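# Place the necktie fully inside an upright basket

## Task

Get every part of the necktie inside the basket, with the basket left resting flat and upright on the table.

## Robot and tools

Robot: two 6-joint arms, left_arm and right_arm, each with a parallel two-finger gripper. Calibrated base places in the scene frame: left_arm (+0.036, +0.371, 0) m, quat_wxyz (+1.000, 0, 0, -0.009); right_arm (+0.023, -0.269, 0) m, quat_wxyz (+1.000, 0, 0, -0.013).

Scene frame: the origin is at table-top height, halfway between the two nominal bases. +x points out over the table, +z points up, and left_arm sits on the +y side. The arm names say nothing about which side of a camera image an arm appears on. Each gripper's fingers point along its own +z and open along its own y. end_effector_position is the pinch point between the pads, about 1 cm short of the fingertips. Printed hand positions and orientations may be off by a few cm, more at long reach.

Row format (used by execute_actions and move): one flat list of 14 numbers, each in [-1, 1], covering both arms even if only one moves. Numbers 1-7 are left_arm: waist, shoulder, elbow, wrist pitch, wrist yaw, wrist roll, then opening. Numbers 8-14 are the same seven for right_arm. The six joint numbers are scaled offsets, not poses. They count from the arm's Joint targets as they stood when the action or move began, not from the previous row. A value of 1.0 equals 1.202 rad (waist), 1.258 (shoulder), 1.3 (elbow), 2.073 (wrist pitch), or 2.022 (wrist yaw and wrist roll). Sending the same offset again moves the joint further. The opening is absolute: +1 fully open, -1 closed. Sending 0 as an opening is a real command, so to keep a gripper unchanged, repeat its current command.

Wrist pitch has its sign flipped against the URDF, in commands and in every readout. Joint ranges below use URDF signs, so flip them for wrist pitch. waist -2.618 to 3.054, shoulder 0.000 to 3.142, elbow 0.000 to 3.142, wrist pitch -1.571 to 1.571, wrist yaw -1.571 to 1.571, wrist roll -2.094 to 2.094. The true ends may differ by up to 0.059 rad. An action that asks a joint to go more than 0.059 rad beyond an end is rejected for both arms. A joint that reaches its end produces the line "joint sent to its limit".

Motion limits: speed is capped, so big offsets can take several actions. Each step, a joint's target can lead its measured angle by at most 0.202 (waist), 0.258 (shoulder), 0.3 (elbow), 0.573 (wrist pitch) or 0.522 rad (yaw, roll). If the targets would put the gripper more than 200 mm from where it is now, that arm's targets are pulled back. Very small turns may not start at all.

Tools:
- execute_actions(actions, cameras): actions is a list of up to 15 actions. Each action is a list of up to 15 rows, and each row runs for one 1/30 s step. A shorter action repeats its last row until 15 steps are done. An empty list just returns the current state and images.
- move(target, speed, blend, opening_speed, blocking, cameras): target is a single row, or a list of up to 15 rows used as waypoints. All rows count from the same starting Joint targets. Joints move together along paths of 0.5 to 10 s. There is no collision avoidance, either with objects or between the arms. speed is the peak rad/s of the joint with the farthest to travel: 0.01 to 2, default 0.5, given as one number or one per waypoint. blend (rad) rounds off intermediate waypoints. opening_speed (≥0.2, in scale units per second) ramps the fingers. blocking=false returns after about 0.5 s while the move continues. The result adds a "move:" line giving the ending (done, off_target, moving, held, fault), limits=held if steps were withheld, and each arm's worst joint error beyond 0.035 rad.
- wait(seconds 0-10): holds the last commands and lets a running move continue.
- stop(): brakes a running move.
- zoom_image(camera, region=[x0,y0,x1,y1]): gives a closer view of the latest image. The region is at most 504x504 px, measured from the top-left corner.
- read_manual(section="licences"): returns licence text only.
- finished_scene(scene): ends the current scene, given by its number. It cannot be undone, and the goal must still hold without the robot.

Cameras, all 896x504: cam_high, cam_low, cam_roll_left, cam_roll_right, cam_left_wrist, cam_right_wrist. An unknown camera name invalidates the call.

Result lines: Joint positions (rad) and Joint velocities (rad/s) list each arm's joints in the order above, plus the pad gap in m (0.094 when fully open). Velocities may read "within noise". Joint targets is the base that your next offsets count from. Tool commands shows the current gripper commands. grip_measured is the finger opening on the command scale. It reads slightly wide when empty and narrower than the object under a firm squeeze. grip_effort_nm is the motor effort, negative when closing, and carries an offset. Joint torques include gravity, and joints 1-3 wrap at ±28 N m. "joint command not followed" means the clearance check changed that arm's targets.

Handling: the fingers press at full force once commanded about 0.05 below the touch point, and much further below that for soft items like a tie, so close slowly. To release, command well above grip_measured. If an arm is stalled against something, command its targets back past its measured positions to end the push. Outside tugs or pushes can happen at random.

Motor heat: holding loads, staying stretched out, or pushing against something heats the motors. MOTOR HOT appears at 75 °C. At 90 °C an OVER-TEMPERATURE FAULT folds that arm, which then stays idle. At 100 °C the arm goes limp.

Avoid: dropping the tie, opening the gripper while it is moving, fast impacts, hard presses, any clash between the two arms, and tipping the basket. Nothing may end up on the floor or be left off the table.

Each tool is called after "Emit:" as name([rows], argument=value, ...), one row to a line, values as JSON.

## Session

Emit:
execute_actions(actions=[])

Scene clock: 0.00 s.
left_arm: end_effector_position=(+0.1981, +0.2316, +0.2440) grip_measured=+1.000 grip_effort_nm=n/a end_effector_quat_wxyz=(+0.380, -0.149, +0.899, -0.158) | right_arm: end_effector_position=(+0.4154, -0.2559, +0.2034) grip_measured=+1.000 grip_effort_nm=n/a end_effector_quat_wxyz=(+0.453, -0.288, +0.766, +0.353)
Joint positions: left_arm=[-1.277 0.868 1.05 1.25 -0.717 -1.431 0.094] | right_arm=[-0.378 1.716 1.274 0.748 -1.195 -0.863 0.094]
Joint velocities: within noise
Joint torques (N m): no reading
Motor temperatures (°C): left_arm=[20 31 27 24 19 24 22] | right_arm=[23 27 25 22 24 23 21]
Heat: left arm: 31 °C; right arm: 27 °C.
Joint targets: left_arm=[-1.277 0.863 1.061 1.252 -0.736 -1.428] | right_arm=[-0.378 1.704 1.286 0.748 -1.214 -0.865]
Tool commands: left_gripper/opening=+1.0 right_gripper/opening=+1.0

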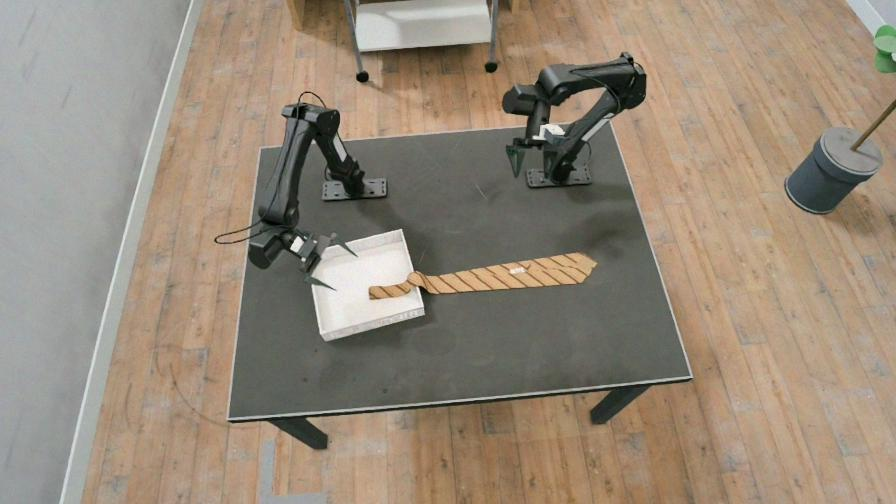

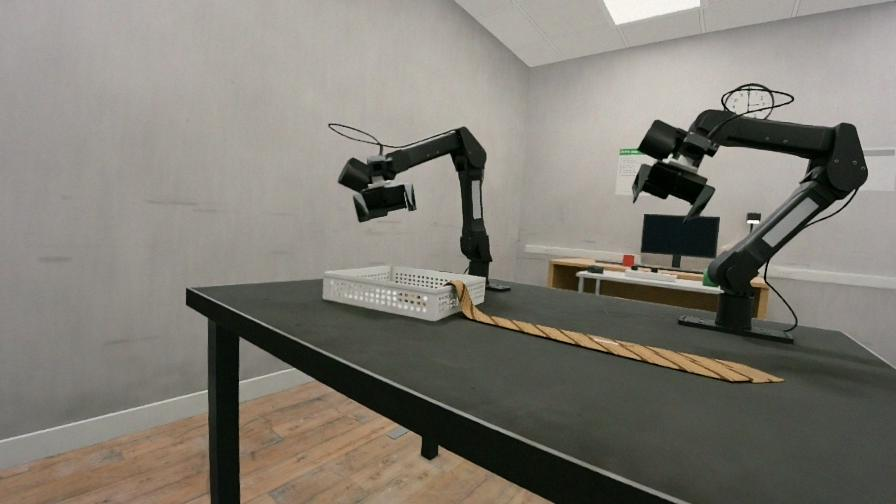

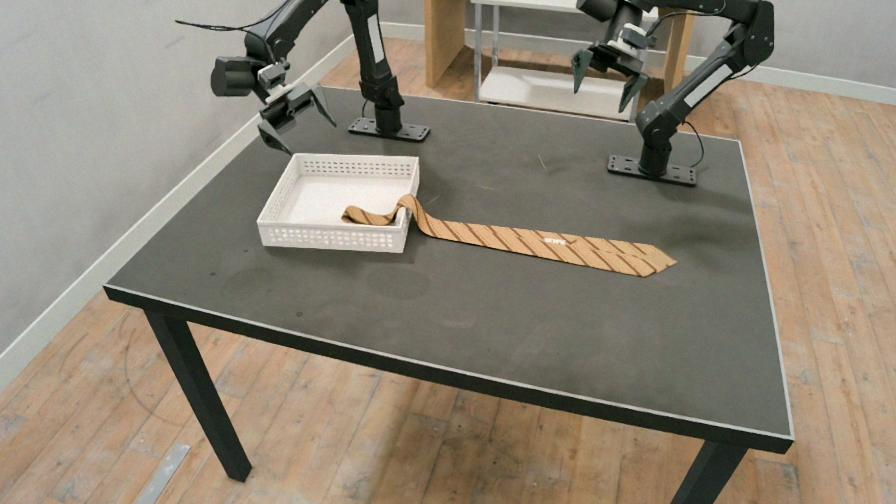

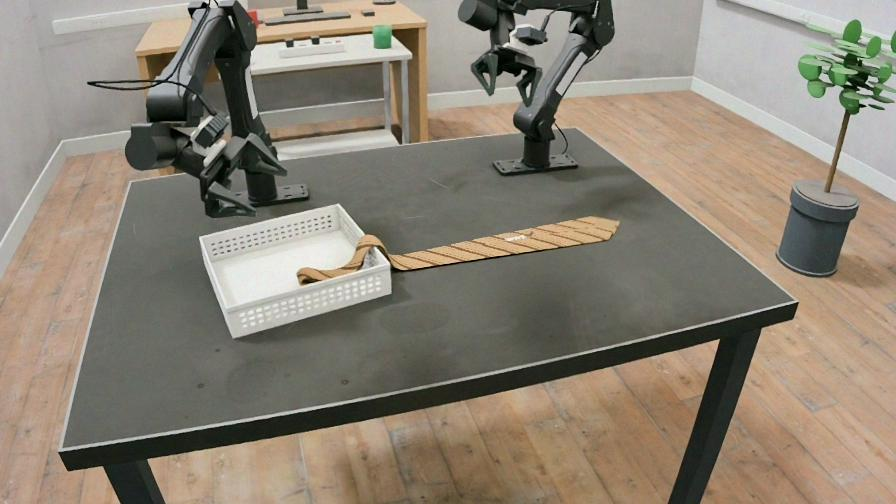

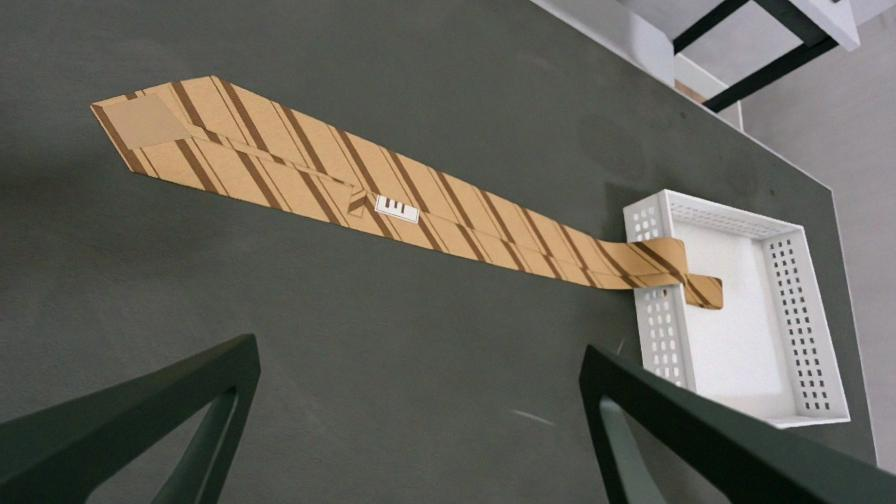

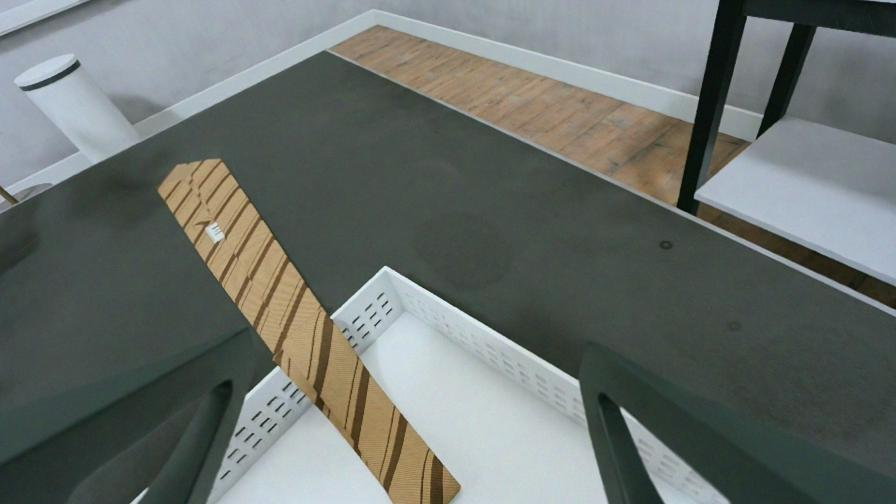

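Emit:
zoom_image(camera="cam_left_wrist", region=[60, 50, 460, 275])

Emit:
zoom_image(camera="cam_left_wrist", region=[560, 180, 860, 430])

Emit:
zoom_image(camera="cam_low", region=[420, 260, 800, 400])

Scaled by 1.260 from the camera's 896x504 image, which has a finer 1280x720 frame.

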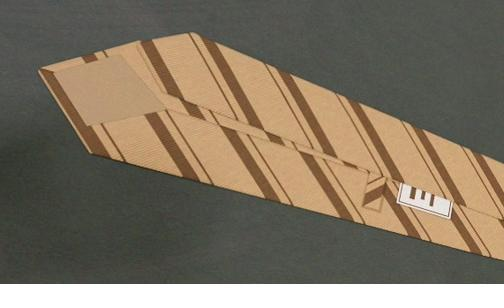

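Scaled by 1.680 from the camera's 896x504 image, which has a finer 1280x720 frame.

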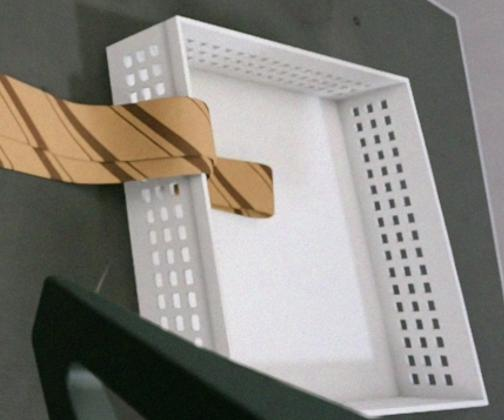

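Scaled by 1.326 from the camera's 896x504 image, which has a finer 1280x720 frame.

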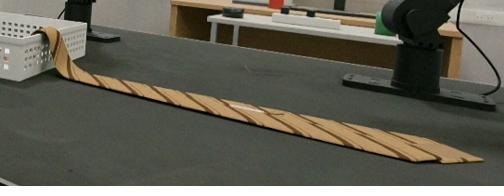

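Emit:
move([
  [0.46, 0.39, 0.19, 0, 0.18, -0.08, 1, 0.4809, 0.1558, 0.5492, 0.218, 0.5015, 0, 1],
  [0.9293, 0.7863, 0.3746, -0.0077, 0.364, -0.1587, 1, 0.9105, 0.4445, 0.6646, 0.2704, 0.6004, -0.0076, 1],
], speed=0.8, blend=[0.2, 0], cameras=["cam_high", "cam_left_wrist", "cam_right_wrist"])

Scene clock: 16.83 s.
left_arm: end_effector_position=(+0.3755, +0.3130, +0.0992) grip_measured=+1.000 grip_effort_nm=-0.032 end_effector_quat_wxyz=(-0.001, +0.705, -0.709, -0.002) | right_arm: end_effector_position=(+0.3834, +0.0329, +0.1057) grip_measured=+1.000 grip_effort_nm=-0.027 end_effector_quat_wxyz=(-0.070, +0.705, -0.706, +0.004)
Joint positions: left_arm=[-0.155 1.855 1.518 1.237 -0.004 -1.738 0.094] | right_arm=[0.72 2.247 2.115 1.299 -0.005 -0.875 0.094]
Joint velocities: within noise
Joint torques (N m): left_arm=[-0.36 -9.01 8.57 -0.15 0.04 -0.11] | right_arm=[-0.42 -11.21 9.84 -0.54 0.07 -0.05]
Motor temperatures (°C): left_arm=[20 32 30 24 20 24 22] | right_arm=[23 31 29 22 24 23 21]
Heat: left arm: 32 °C; right arm: 31 °C.
Joint targets: left_arm=[-0.160 1.852 1.548 1.236 0.000 -1.749] | right_arm=[0.716 2.264 2.149 1.309 0.000 -0.880]
move: done
Images, in order (width x height): cam_high 896x504, cam_left_wrist 896x504, cam_right_wrist 896x504.

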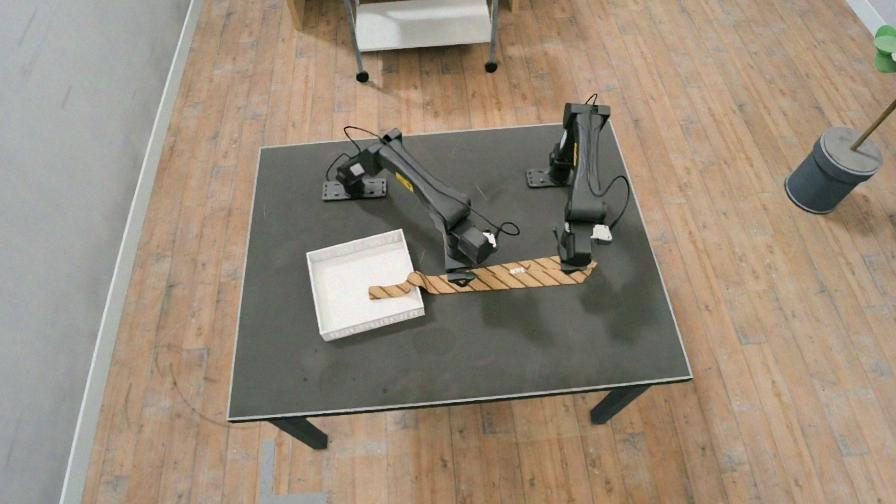

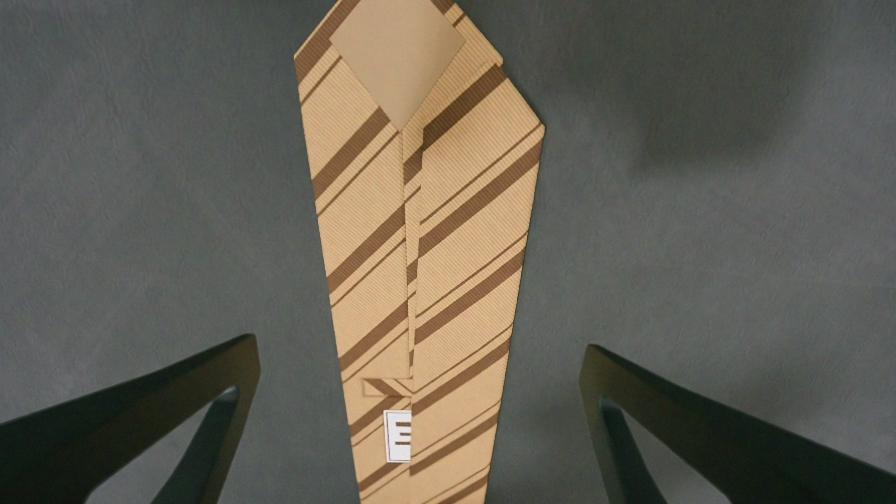

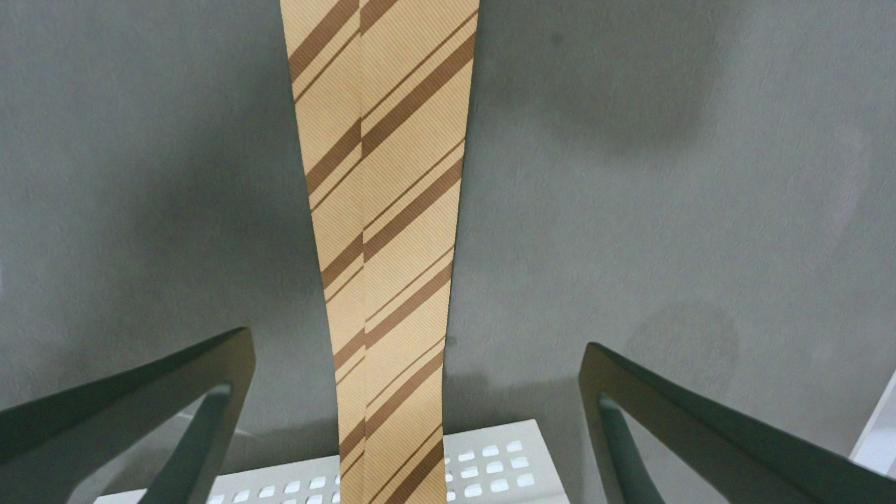

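Emit:
move(target=[0.1647, -0.0127, -0.28, -0.1524, 0, -0.0722, 1, 0.0491, 0.1955, 0.0562, 0.0014, 0, 0.0308, 1], speed=0.4, cameras=["cam_left_wrist", "cam_right_wrist"])

Scene clock: 35.53 s.
left_arm: end_effector_position=(+0.3570, +0.3757, +0.0230) grip_measured=+1.000 grip_effort_nm=-0.037 end_effector_quat_wxyz=(+0.004, +0.813, -0.582, -0.003) | right_arm: end_effector_position=(+0.3708, +0.0536, +0.0208) grip_measured=+1.000 grip_effort_nm=-0.017 end_effector_quat_wxyz=(+0.010, +0.706, -0.708, -0.001)
Joint positions: left_arm=[0.033 1.849 1.196 0.928 0.004 -1.883 0.094] | right_arm=[0.772 2.479 2.193 1.305 -0.001 -0.823 0.094]
Joint velocities: within noise
Joint torques (N m): left_arm=[0.49 -9.25 4.7 -0.19 -0.02 -0.12] | right_arm=[0.38 -11.4 9.22 -0.21 0.01 0.03]
Motor temperatures (°C): left_arm=[20 35 32 24 20 24 21] | right_arm=[23 32 31 22 24 23 21]
Heat: left arm: 35 °C; right arm: 32 °C.
Joint targets: left_arm=[0.038 1.836 1.184 0.920 0.000 -1.895] | right_arm=[0.776 2.509 2.222 1.312 0.000 -0.818]
move: done
Images, in order (width x height): cam_left_wrist 896x504, cam_right_wrist 896x504.

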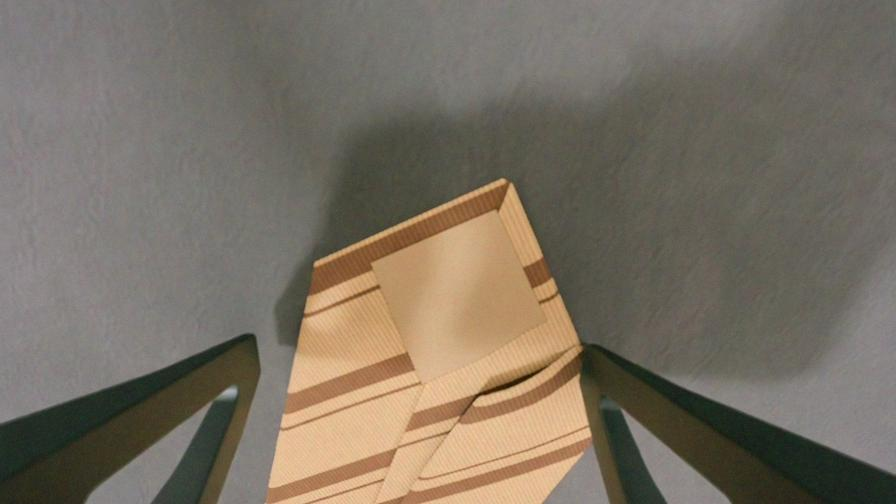

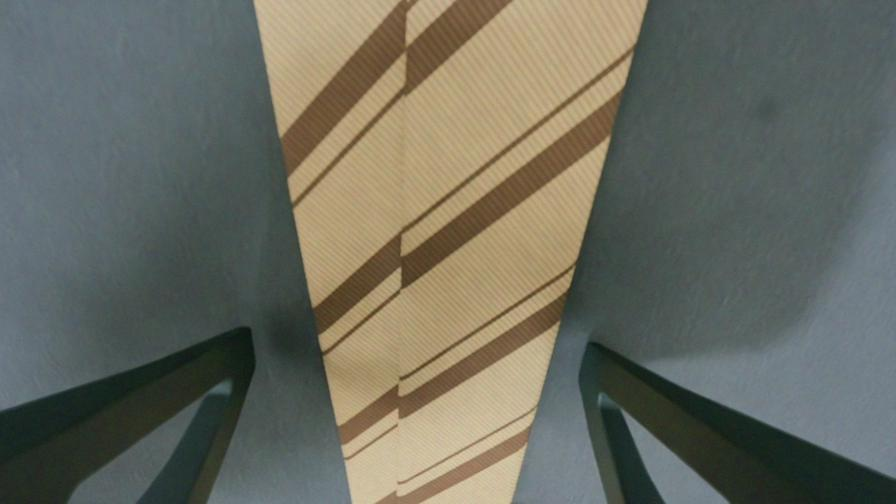

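Emit:
move(target=[0.0166, 0.031, -0.0031, -0.0116, 0, 0, 1, -0.0067, 0.0172, 0.0069, -0.013, 0, 0, 1], speed=0.2, cameras=["cam_left_wrist", "cam_right_wrist"])

Scene clock: 45.40 s.
left_arm: end_effector_position=(+0.3598, +0.3808, +0.0210) grip_measured=+1.000 grip_effort_nm=-0.042 end_effector_quat_wxyz=(+0.001, +0.818, -0.575, +0.002) | right_arm: end_effector_position=(+0.3730, +0.0555, +0.0187) grip_measured=+1.000 grip_effort_nm=-0.022 end_effector_quat_wxyz=(+0.008, +0.706, -0.708, -0.001)
Joint positions: left_arm=[0.049 1.853 1.193 0.91 0.005 -1.884 0.094] | right_arm=[0.772 2.49 2.203 1.3 -0.001 -0.823 0.094]
Joint velocities: within noise
Joint torques (N m): left_arm=[0.85 -6.49 4.57 -0.29 -0.03 -0.13] | right_arm=[-0.42 -10.44 9.06 -0.5 0.02 0.04]
Motor temperatures (°C): left_arm=[20 37 31 24 20 24 21] | right_arm=[23 36 31 22 24 23 20]
Heat: left arm: 37 °C; right arm: 36 °C.
Joint targets: left_arm=[0.058 1.875 1.180 0.896 0.000 -1.895] | right_arm=[0.768 2.531 2.231 1.285 0.000 -0.818]
move: off_target (right_arm); right_arm: the shoulder is farthest, 0.041 rad from its target
Images, in order (width x height): cam_left_wrist 896x504, cam_right_wrist 896x504.

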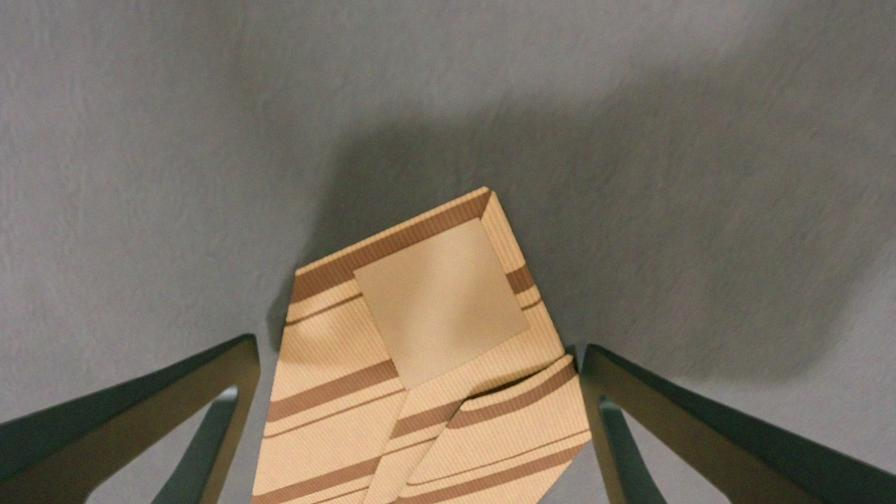

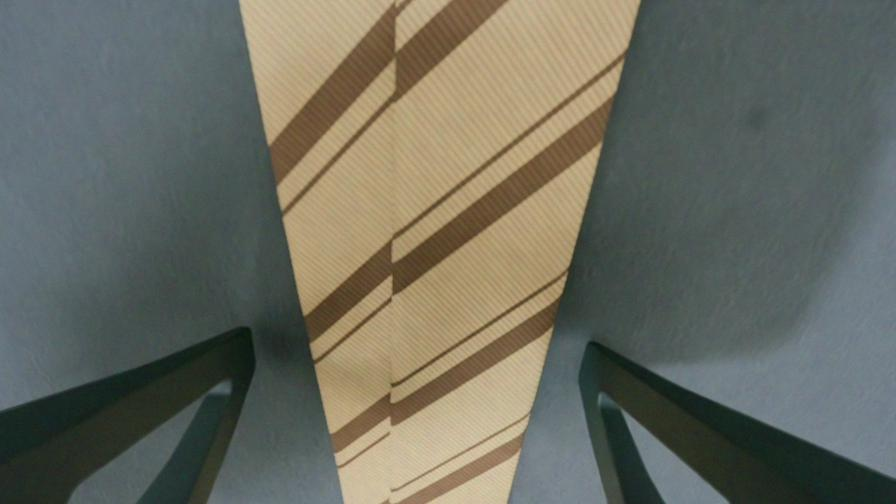

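Emit:
move(target=[0, 0.0056, -0.0085, -0.0087, 0, 0, 1, 0, 0.004, -0.0169, -0.0106, 0, 0, 1], speed=0.2, cameras=["cam_left_wrist", "cam_right_wrist"])

Scene clock: 47.63 s.
left_arm: end_effector_position=(+0.3605, +0.3809, +0.0203) grip_measured=+1.000 grip_effort_nm=-0.046 end_effector_quat_wxyz=(+0.001, +0.818, -0.575, +0.003) | right_arm: end_effector_position=(+0.3731, +0.0556, +0.0185) grip_measured=+1.000 grip_effort_nm=-0.022 end_effector_quat_wxyz=(+0.008, +0.706, -0.708, -0.001)
Joint positions: left_arm=[0.049 1.854 1.191 0.904 0.005 -1.884 0.094] | right_arm=[0.772 2.49 2.203 1.299 -0.001 -0.822 0.094]
Joint velocities: within noise
Joint torques (N m): left_arm=[0.87 -6.01 3.85 -0.41 -0.03 -0.13] | right_arm=[-0.44 -10.02 7.06 -0.72 0.02 0.03]
Motor temperatures (°C): left_arm=[20 37 30 24 20 24 21] | right_arm=[23 36 31 22 24 23 20]
Heat: left arm: 37 °C; right arm: 36 °C.
Joint targets: left_arm=[0.058 1.882 1.169 0.878 0.000 -1.895] | right_arm=[0.768 2.536 2.209 1.263 0.000 -0.818]
move: off_target (right_arm); right_arm: the shoulder is farthest, 0.046 rad from its target
Images, in order (width x height): cam_left_wrist 896x504, cam_right_wrist 896x504.

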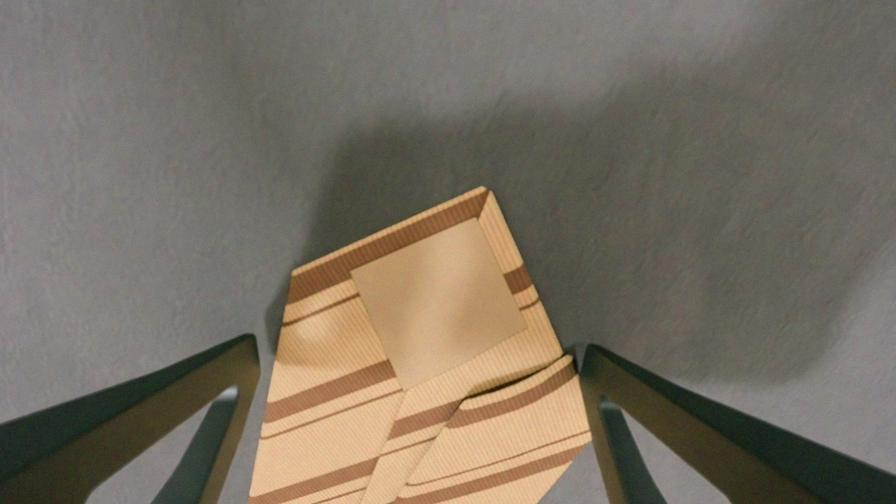

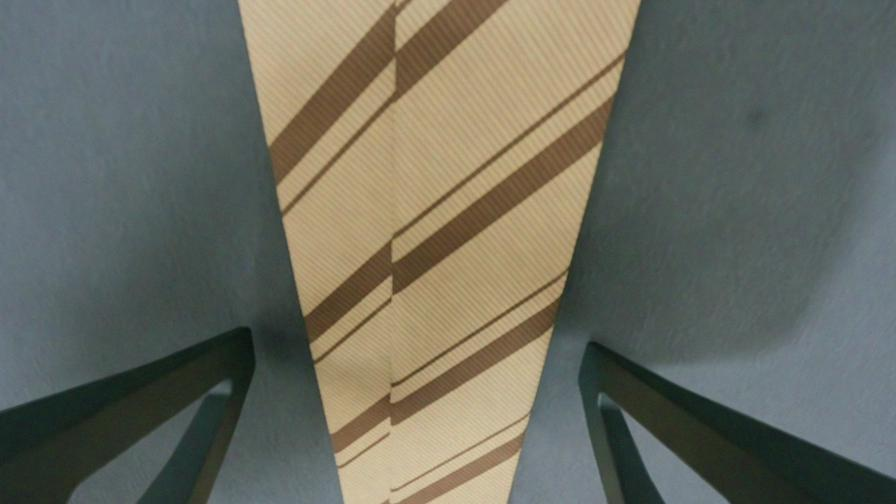

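Emit:
move(target=[0, 0.002, -0.0077, -0.0068, 0, 0, 1, 0, 0.002, -0.0231, -0.0145, 0, 0, 1], speed=0.2, cameras=["cam_left_wrist", "cam_right_wrist"])

Scene clock: 52.37 s.
left_arm: end_effector_position=(+0.3606, +0.3809, +0.0196) grip_measured=+1.000 grip_effort_nm=-0.032 end_effector_quat_wxyz=(+0.000, +0.818, -0.575, +0.004) | right_arm: end_effector_position=(+0.3798, +0.0610, +0.0173) grip_measured=+1.000 grip_effort_nm=-0.022 end_effector_quat_wxyz=(-0.009, +0.705, -0.709, +0.002)
Joint positions: left_arm=[0.049 1.854 1.188 0.899 0.005 -1.885 0.094] | right_arm=[0.772 2.493 2.203 1.264 0.003 -0.82 0.094]
Joint velocities: within noise
Joint torques (N m): left_arm=[0.85 -5.81 3.32 -0.5 -0.03 -0.12] | right_arm=[-0.42 -10.17 4.55 -0.68 -0.03 0.01]
Motor temperatures (°C): left_arm=[20 36 30 24 20 24 21] | right_arm=[23 36 30 22 24 23 20]
Heat: left arm: 36 °C; right arm: 36 °C.
Joint targets: left_arm=[0.058 1.884 1.159 0.864 0.000 -1.895] | right_arm=[0.768 2.539 2.179 1.233 0.000 -0.818]
move: off_target (right_arm); right_arm: the shoulder is farthest, 0.046 rad from its target
Images, in order (width x height): cam_left_wrist 896x504, cam_right_wrist 896x504.

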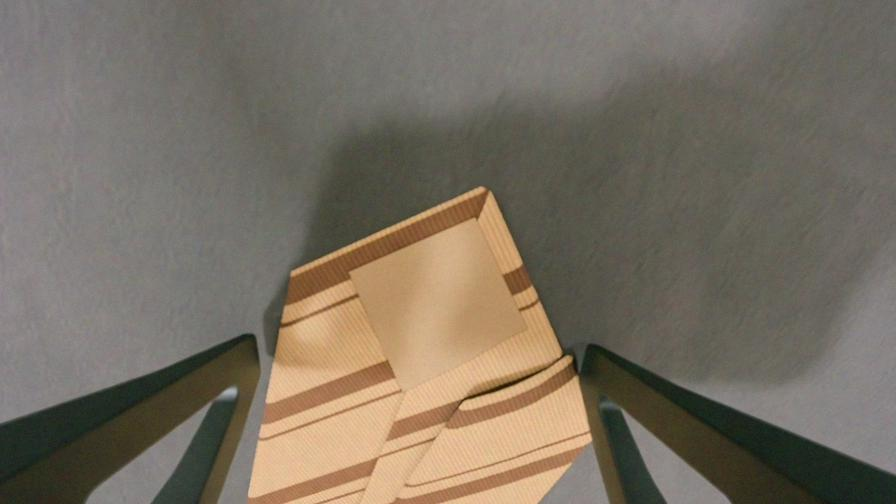

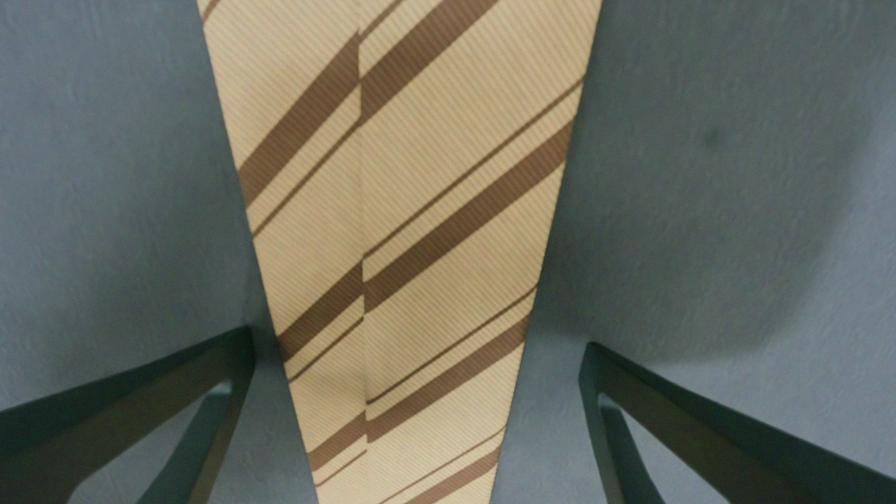

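Emit:
move(target=[0, 0, 0, 0, 0, 0, -0.93, 0, 0, 0, 0.004, 0, 0, -0.9], speed=0.2, opening_speed=0.9, cameras=["cam_roll_left", "cam_left_wrist", "cam_right_wrist"])

Scene clock: 56.27 s.
left_arm: end_effector_position=(+0.3686, +0.3822, +0.0193) grip_measured=-0.891 grip_effort_nm=-1.057 end_effector_quat_wxyz=(-0.009, +0.819, -0.573, +0.017) | right_arm: end_effector_position=(+0.3807, +0.0617, +0.0170) grip_measured=-0.848 grip_effort_nm=-0.960 end_effector_quat_wxyz=(-0.011, +0.705, -0.709, +0.002)
Joint positions: left_arm=[0.053 1.854 1.186 0.864 0.006 -1.886 0.005] | right_arm=[0.772 2.493 2.202 1.258 0.003 -0.82 0.007]
Joint velocities: within noise
Joint torques (N m): left_arm=[0.49 -5.85 3.55 -0.23 -0.04 -0.11] | right_arm=[-0.44 -10.24 4.7 -0.57 -0.03 0.03]
Motor temperatures (°C): left_arm=[20 36 30 24 20 24 21] | right_arm=[23 35 29 22 24 23 21]
Heat: left arm: 36 °C; right arm: 35 °C.
Joint targets: left_arm=[0.058 1.884 1.159 0.863 0.000 -1.895] | right_arm=[0.768 2.539 2.180 1.241 0.000 -0.818]
move: off_target (right_arm); right_arm: the shoulder is farthest, 0.046 rad from its target
Images, in order (width x height): cam_roll_left 896x504, cam_left_wrist 896x504, cam_right_wrist 896x504.

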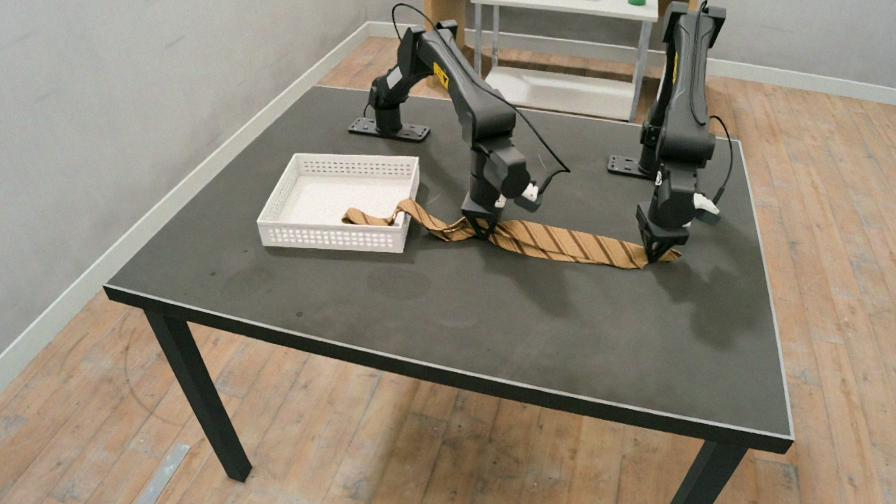

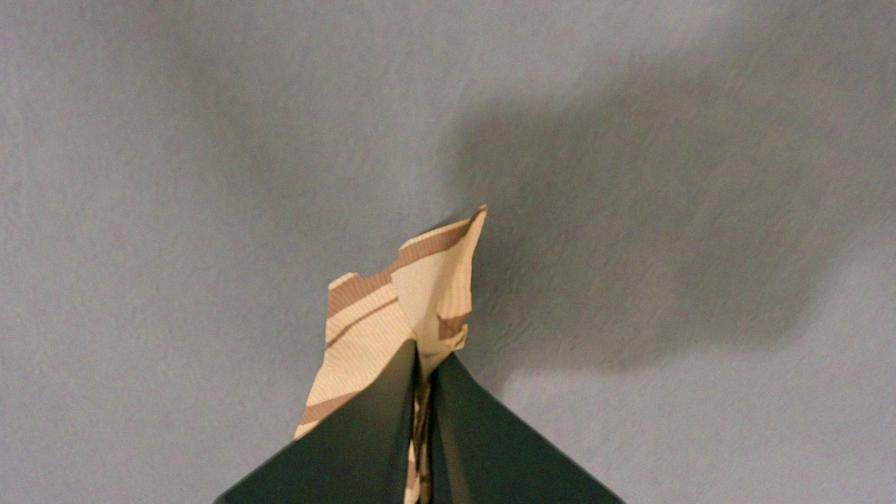

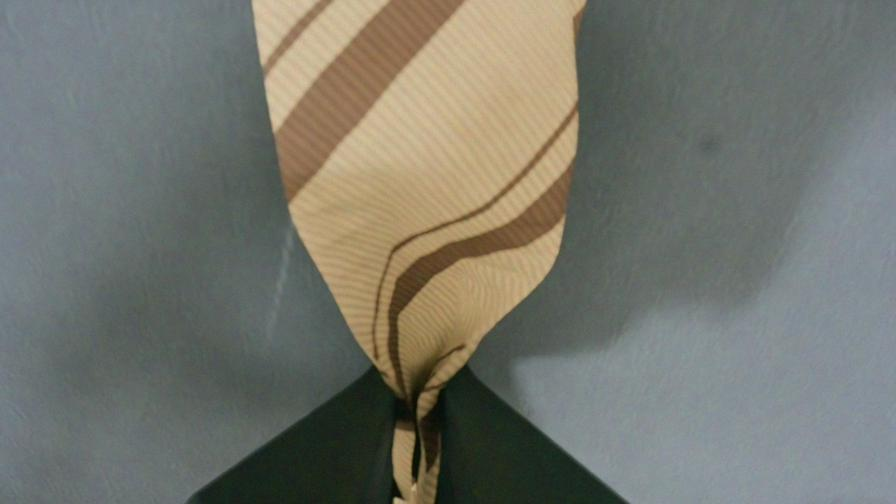

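Emit:
move(target=[-0.2371, -0.1099, 0.3777, 0.2473, 0, 0, -0.93, -0.0568, -0.496, -0.2046, -0.001, 0, 0, -0.9], speed=0.45)

Scene clock: 64.87 s.
left_arm: end_effector_position=(+0.3677, +0.2878, +0.1526) grip_measured=-0.892 grip_effort_nm=-1.053 end_effector_quat_wxyz=(-0.015, +0.731, -0.681, +0.033) | right_arm: end_effector_position=(+0.3644, +0.0070, +0.1806) grip_measured=-0.897 grip_effort_nm=-0.530 end_effector_quat_wxyz=(-0.153, +0.673, -0.723, +0.012)
Joint positions: left_arm=[-0.227 1.772 1.624 1.349 0.006 -1.886 0.005] | right_arm=[0.706 1.951 1.925 1.238 0.003 -0.82 0.005]
Joint velocities: left_arm=[within noise] | right_arm=[0.002 0.012 -0.007 0.007 -0.037 0.051 0.011]
Joint torques (N m): left_arm=[0.02 -10.28 8.39 -0.01 -0.04 -0.11] | right_arm=[-0.68 -13.5 6 -0.92 -0.02 0.04]
Motor temperatures (°C): left_arm=[20 36 30 24 19 24 22] | right_arm=[23 36 28 22 24 23 21]
Heat: left arm: 36 °C; right arm: 36 °C.
Joint targets: left_arm=[-0.227 1.746 1.650 1.376 0.000 -1.895] | right_arm=[0.699 1.914 1.913 1.239 0.000 -0.818]
move: off_target (right_arm); right_arm: the shoulder is farthest, 0.036 rad from its target

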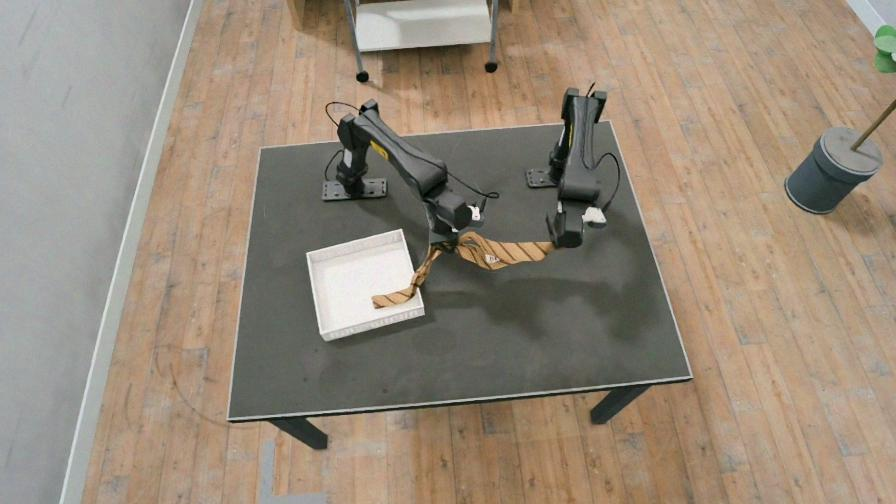

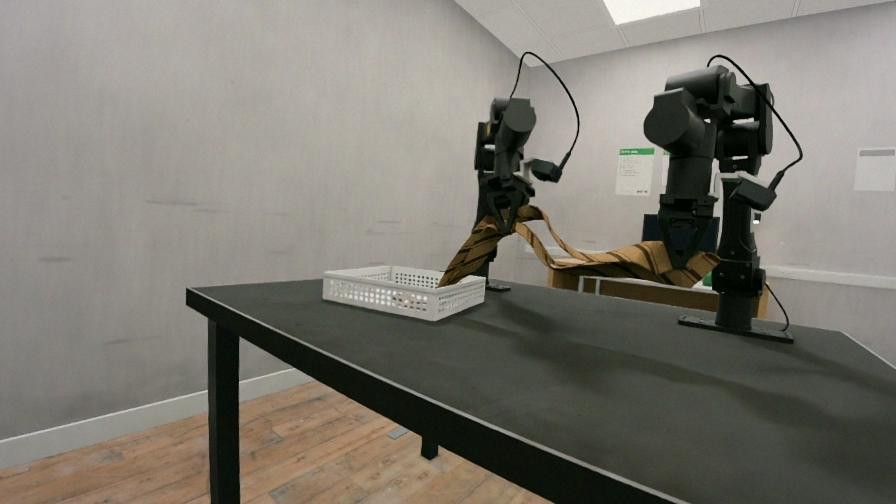

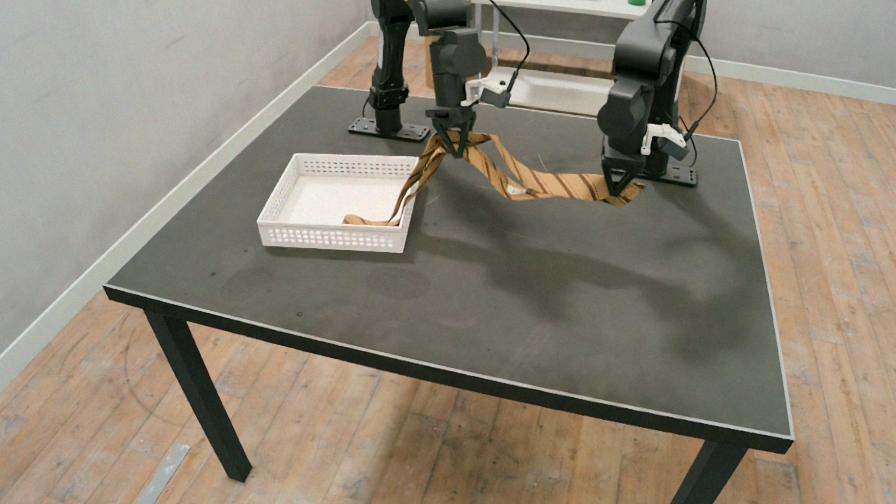

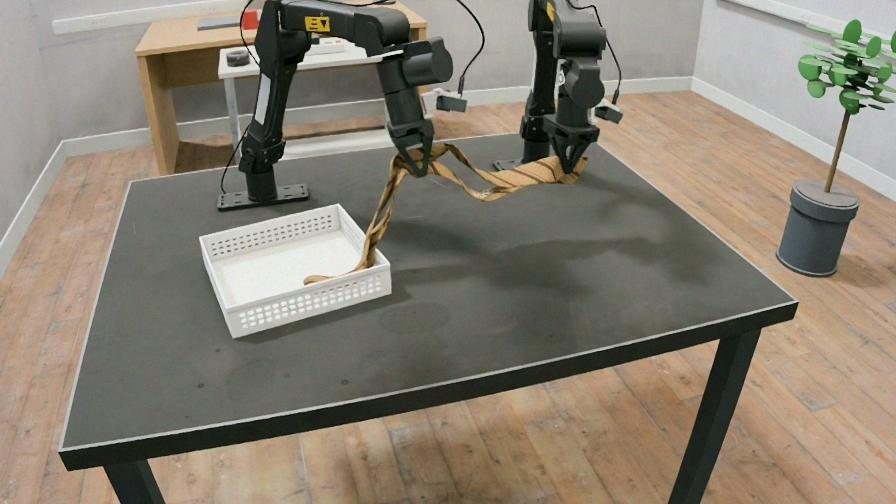

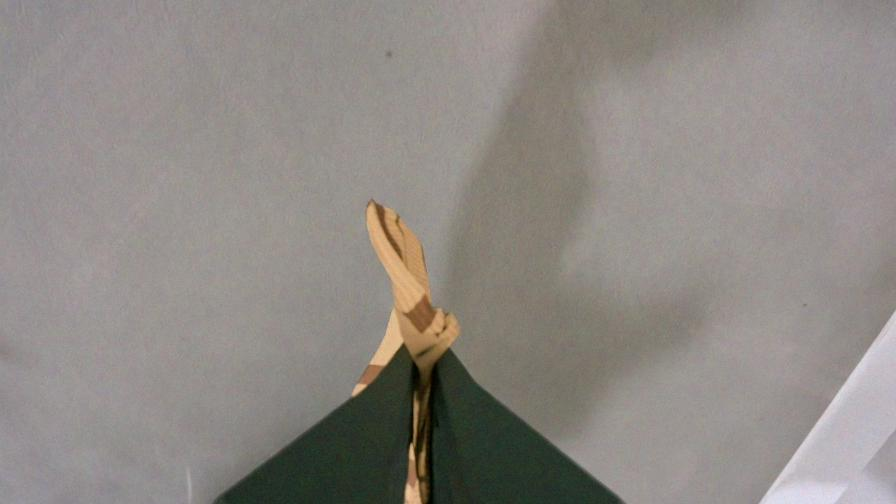

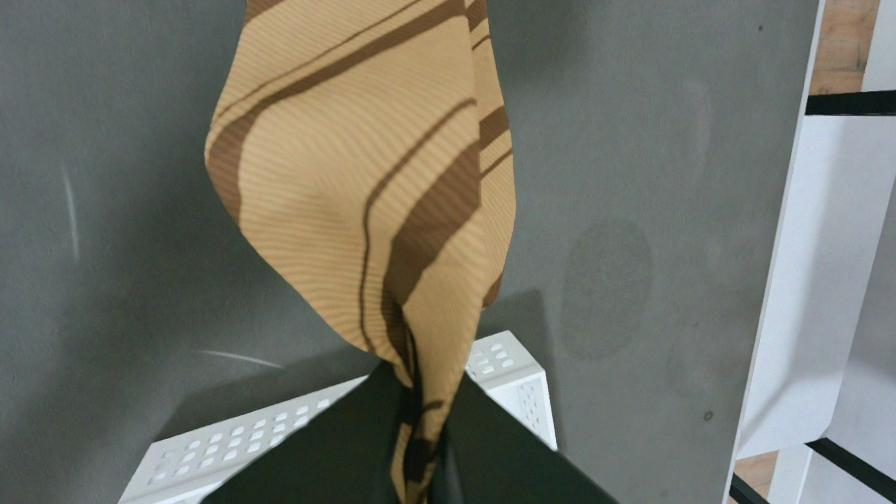

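Emit:
zoom_image(camera="cam_roll_left", region=[330, 110, 680, 260])

Emit:
zoom_image(camera="cam_low", region=[420, 180, 760, 300])

Scaled by 1.440 from the camera's 896x504 image, which has a finer 1280x720 frame.

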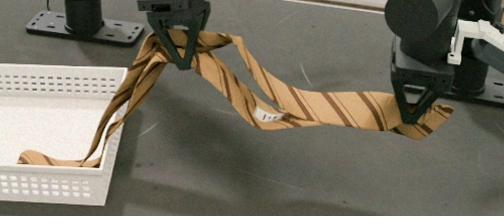

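Scaled by 1.482 from the camera's 896x504 image, which has a finer 1280x720 frame.

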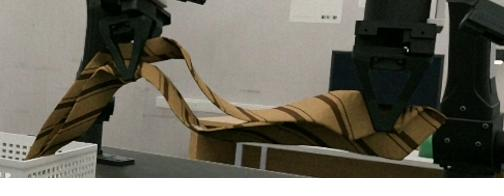

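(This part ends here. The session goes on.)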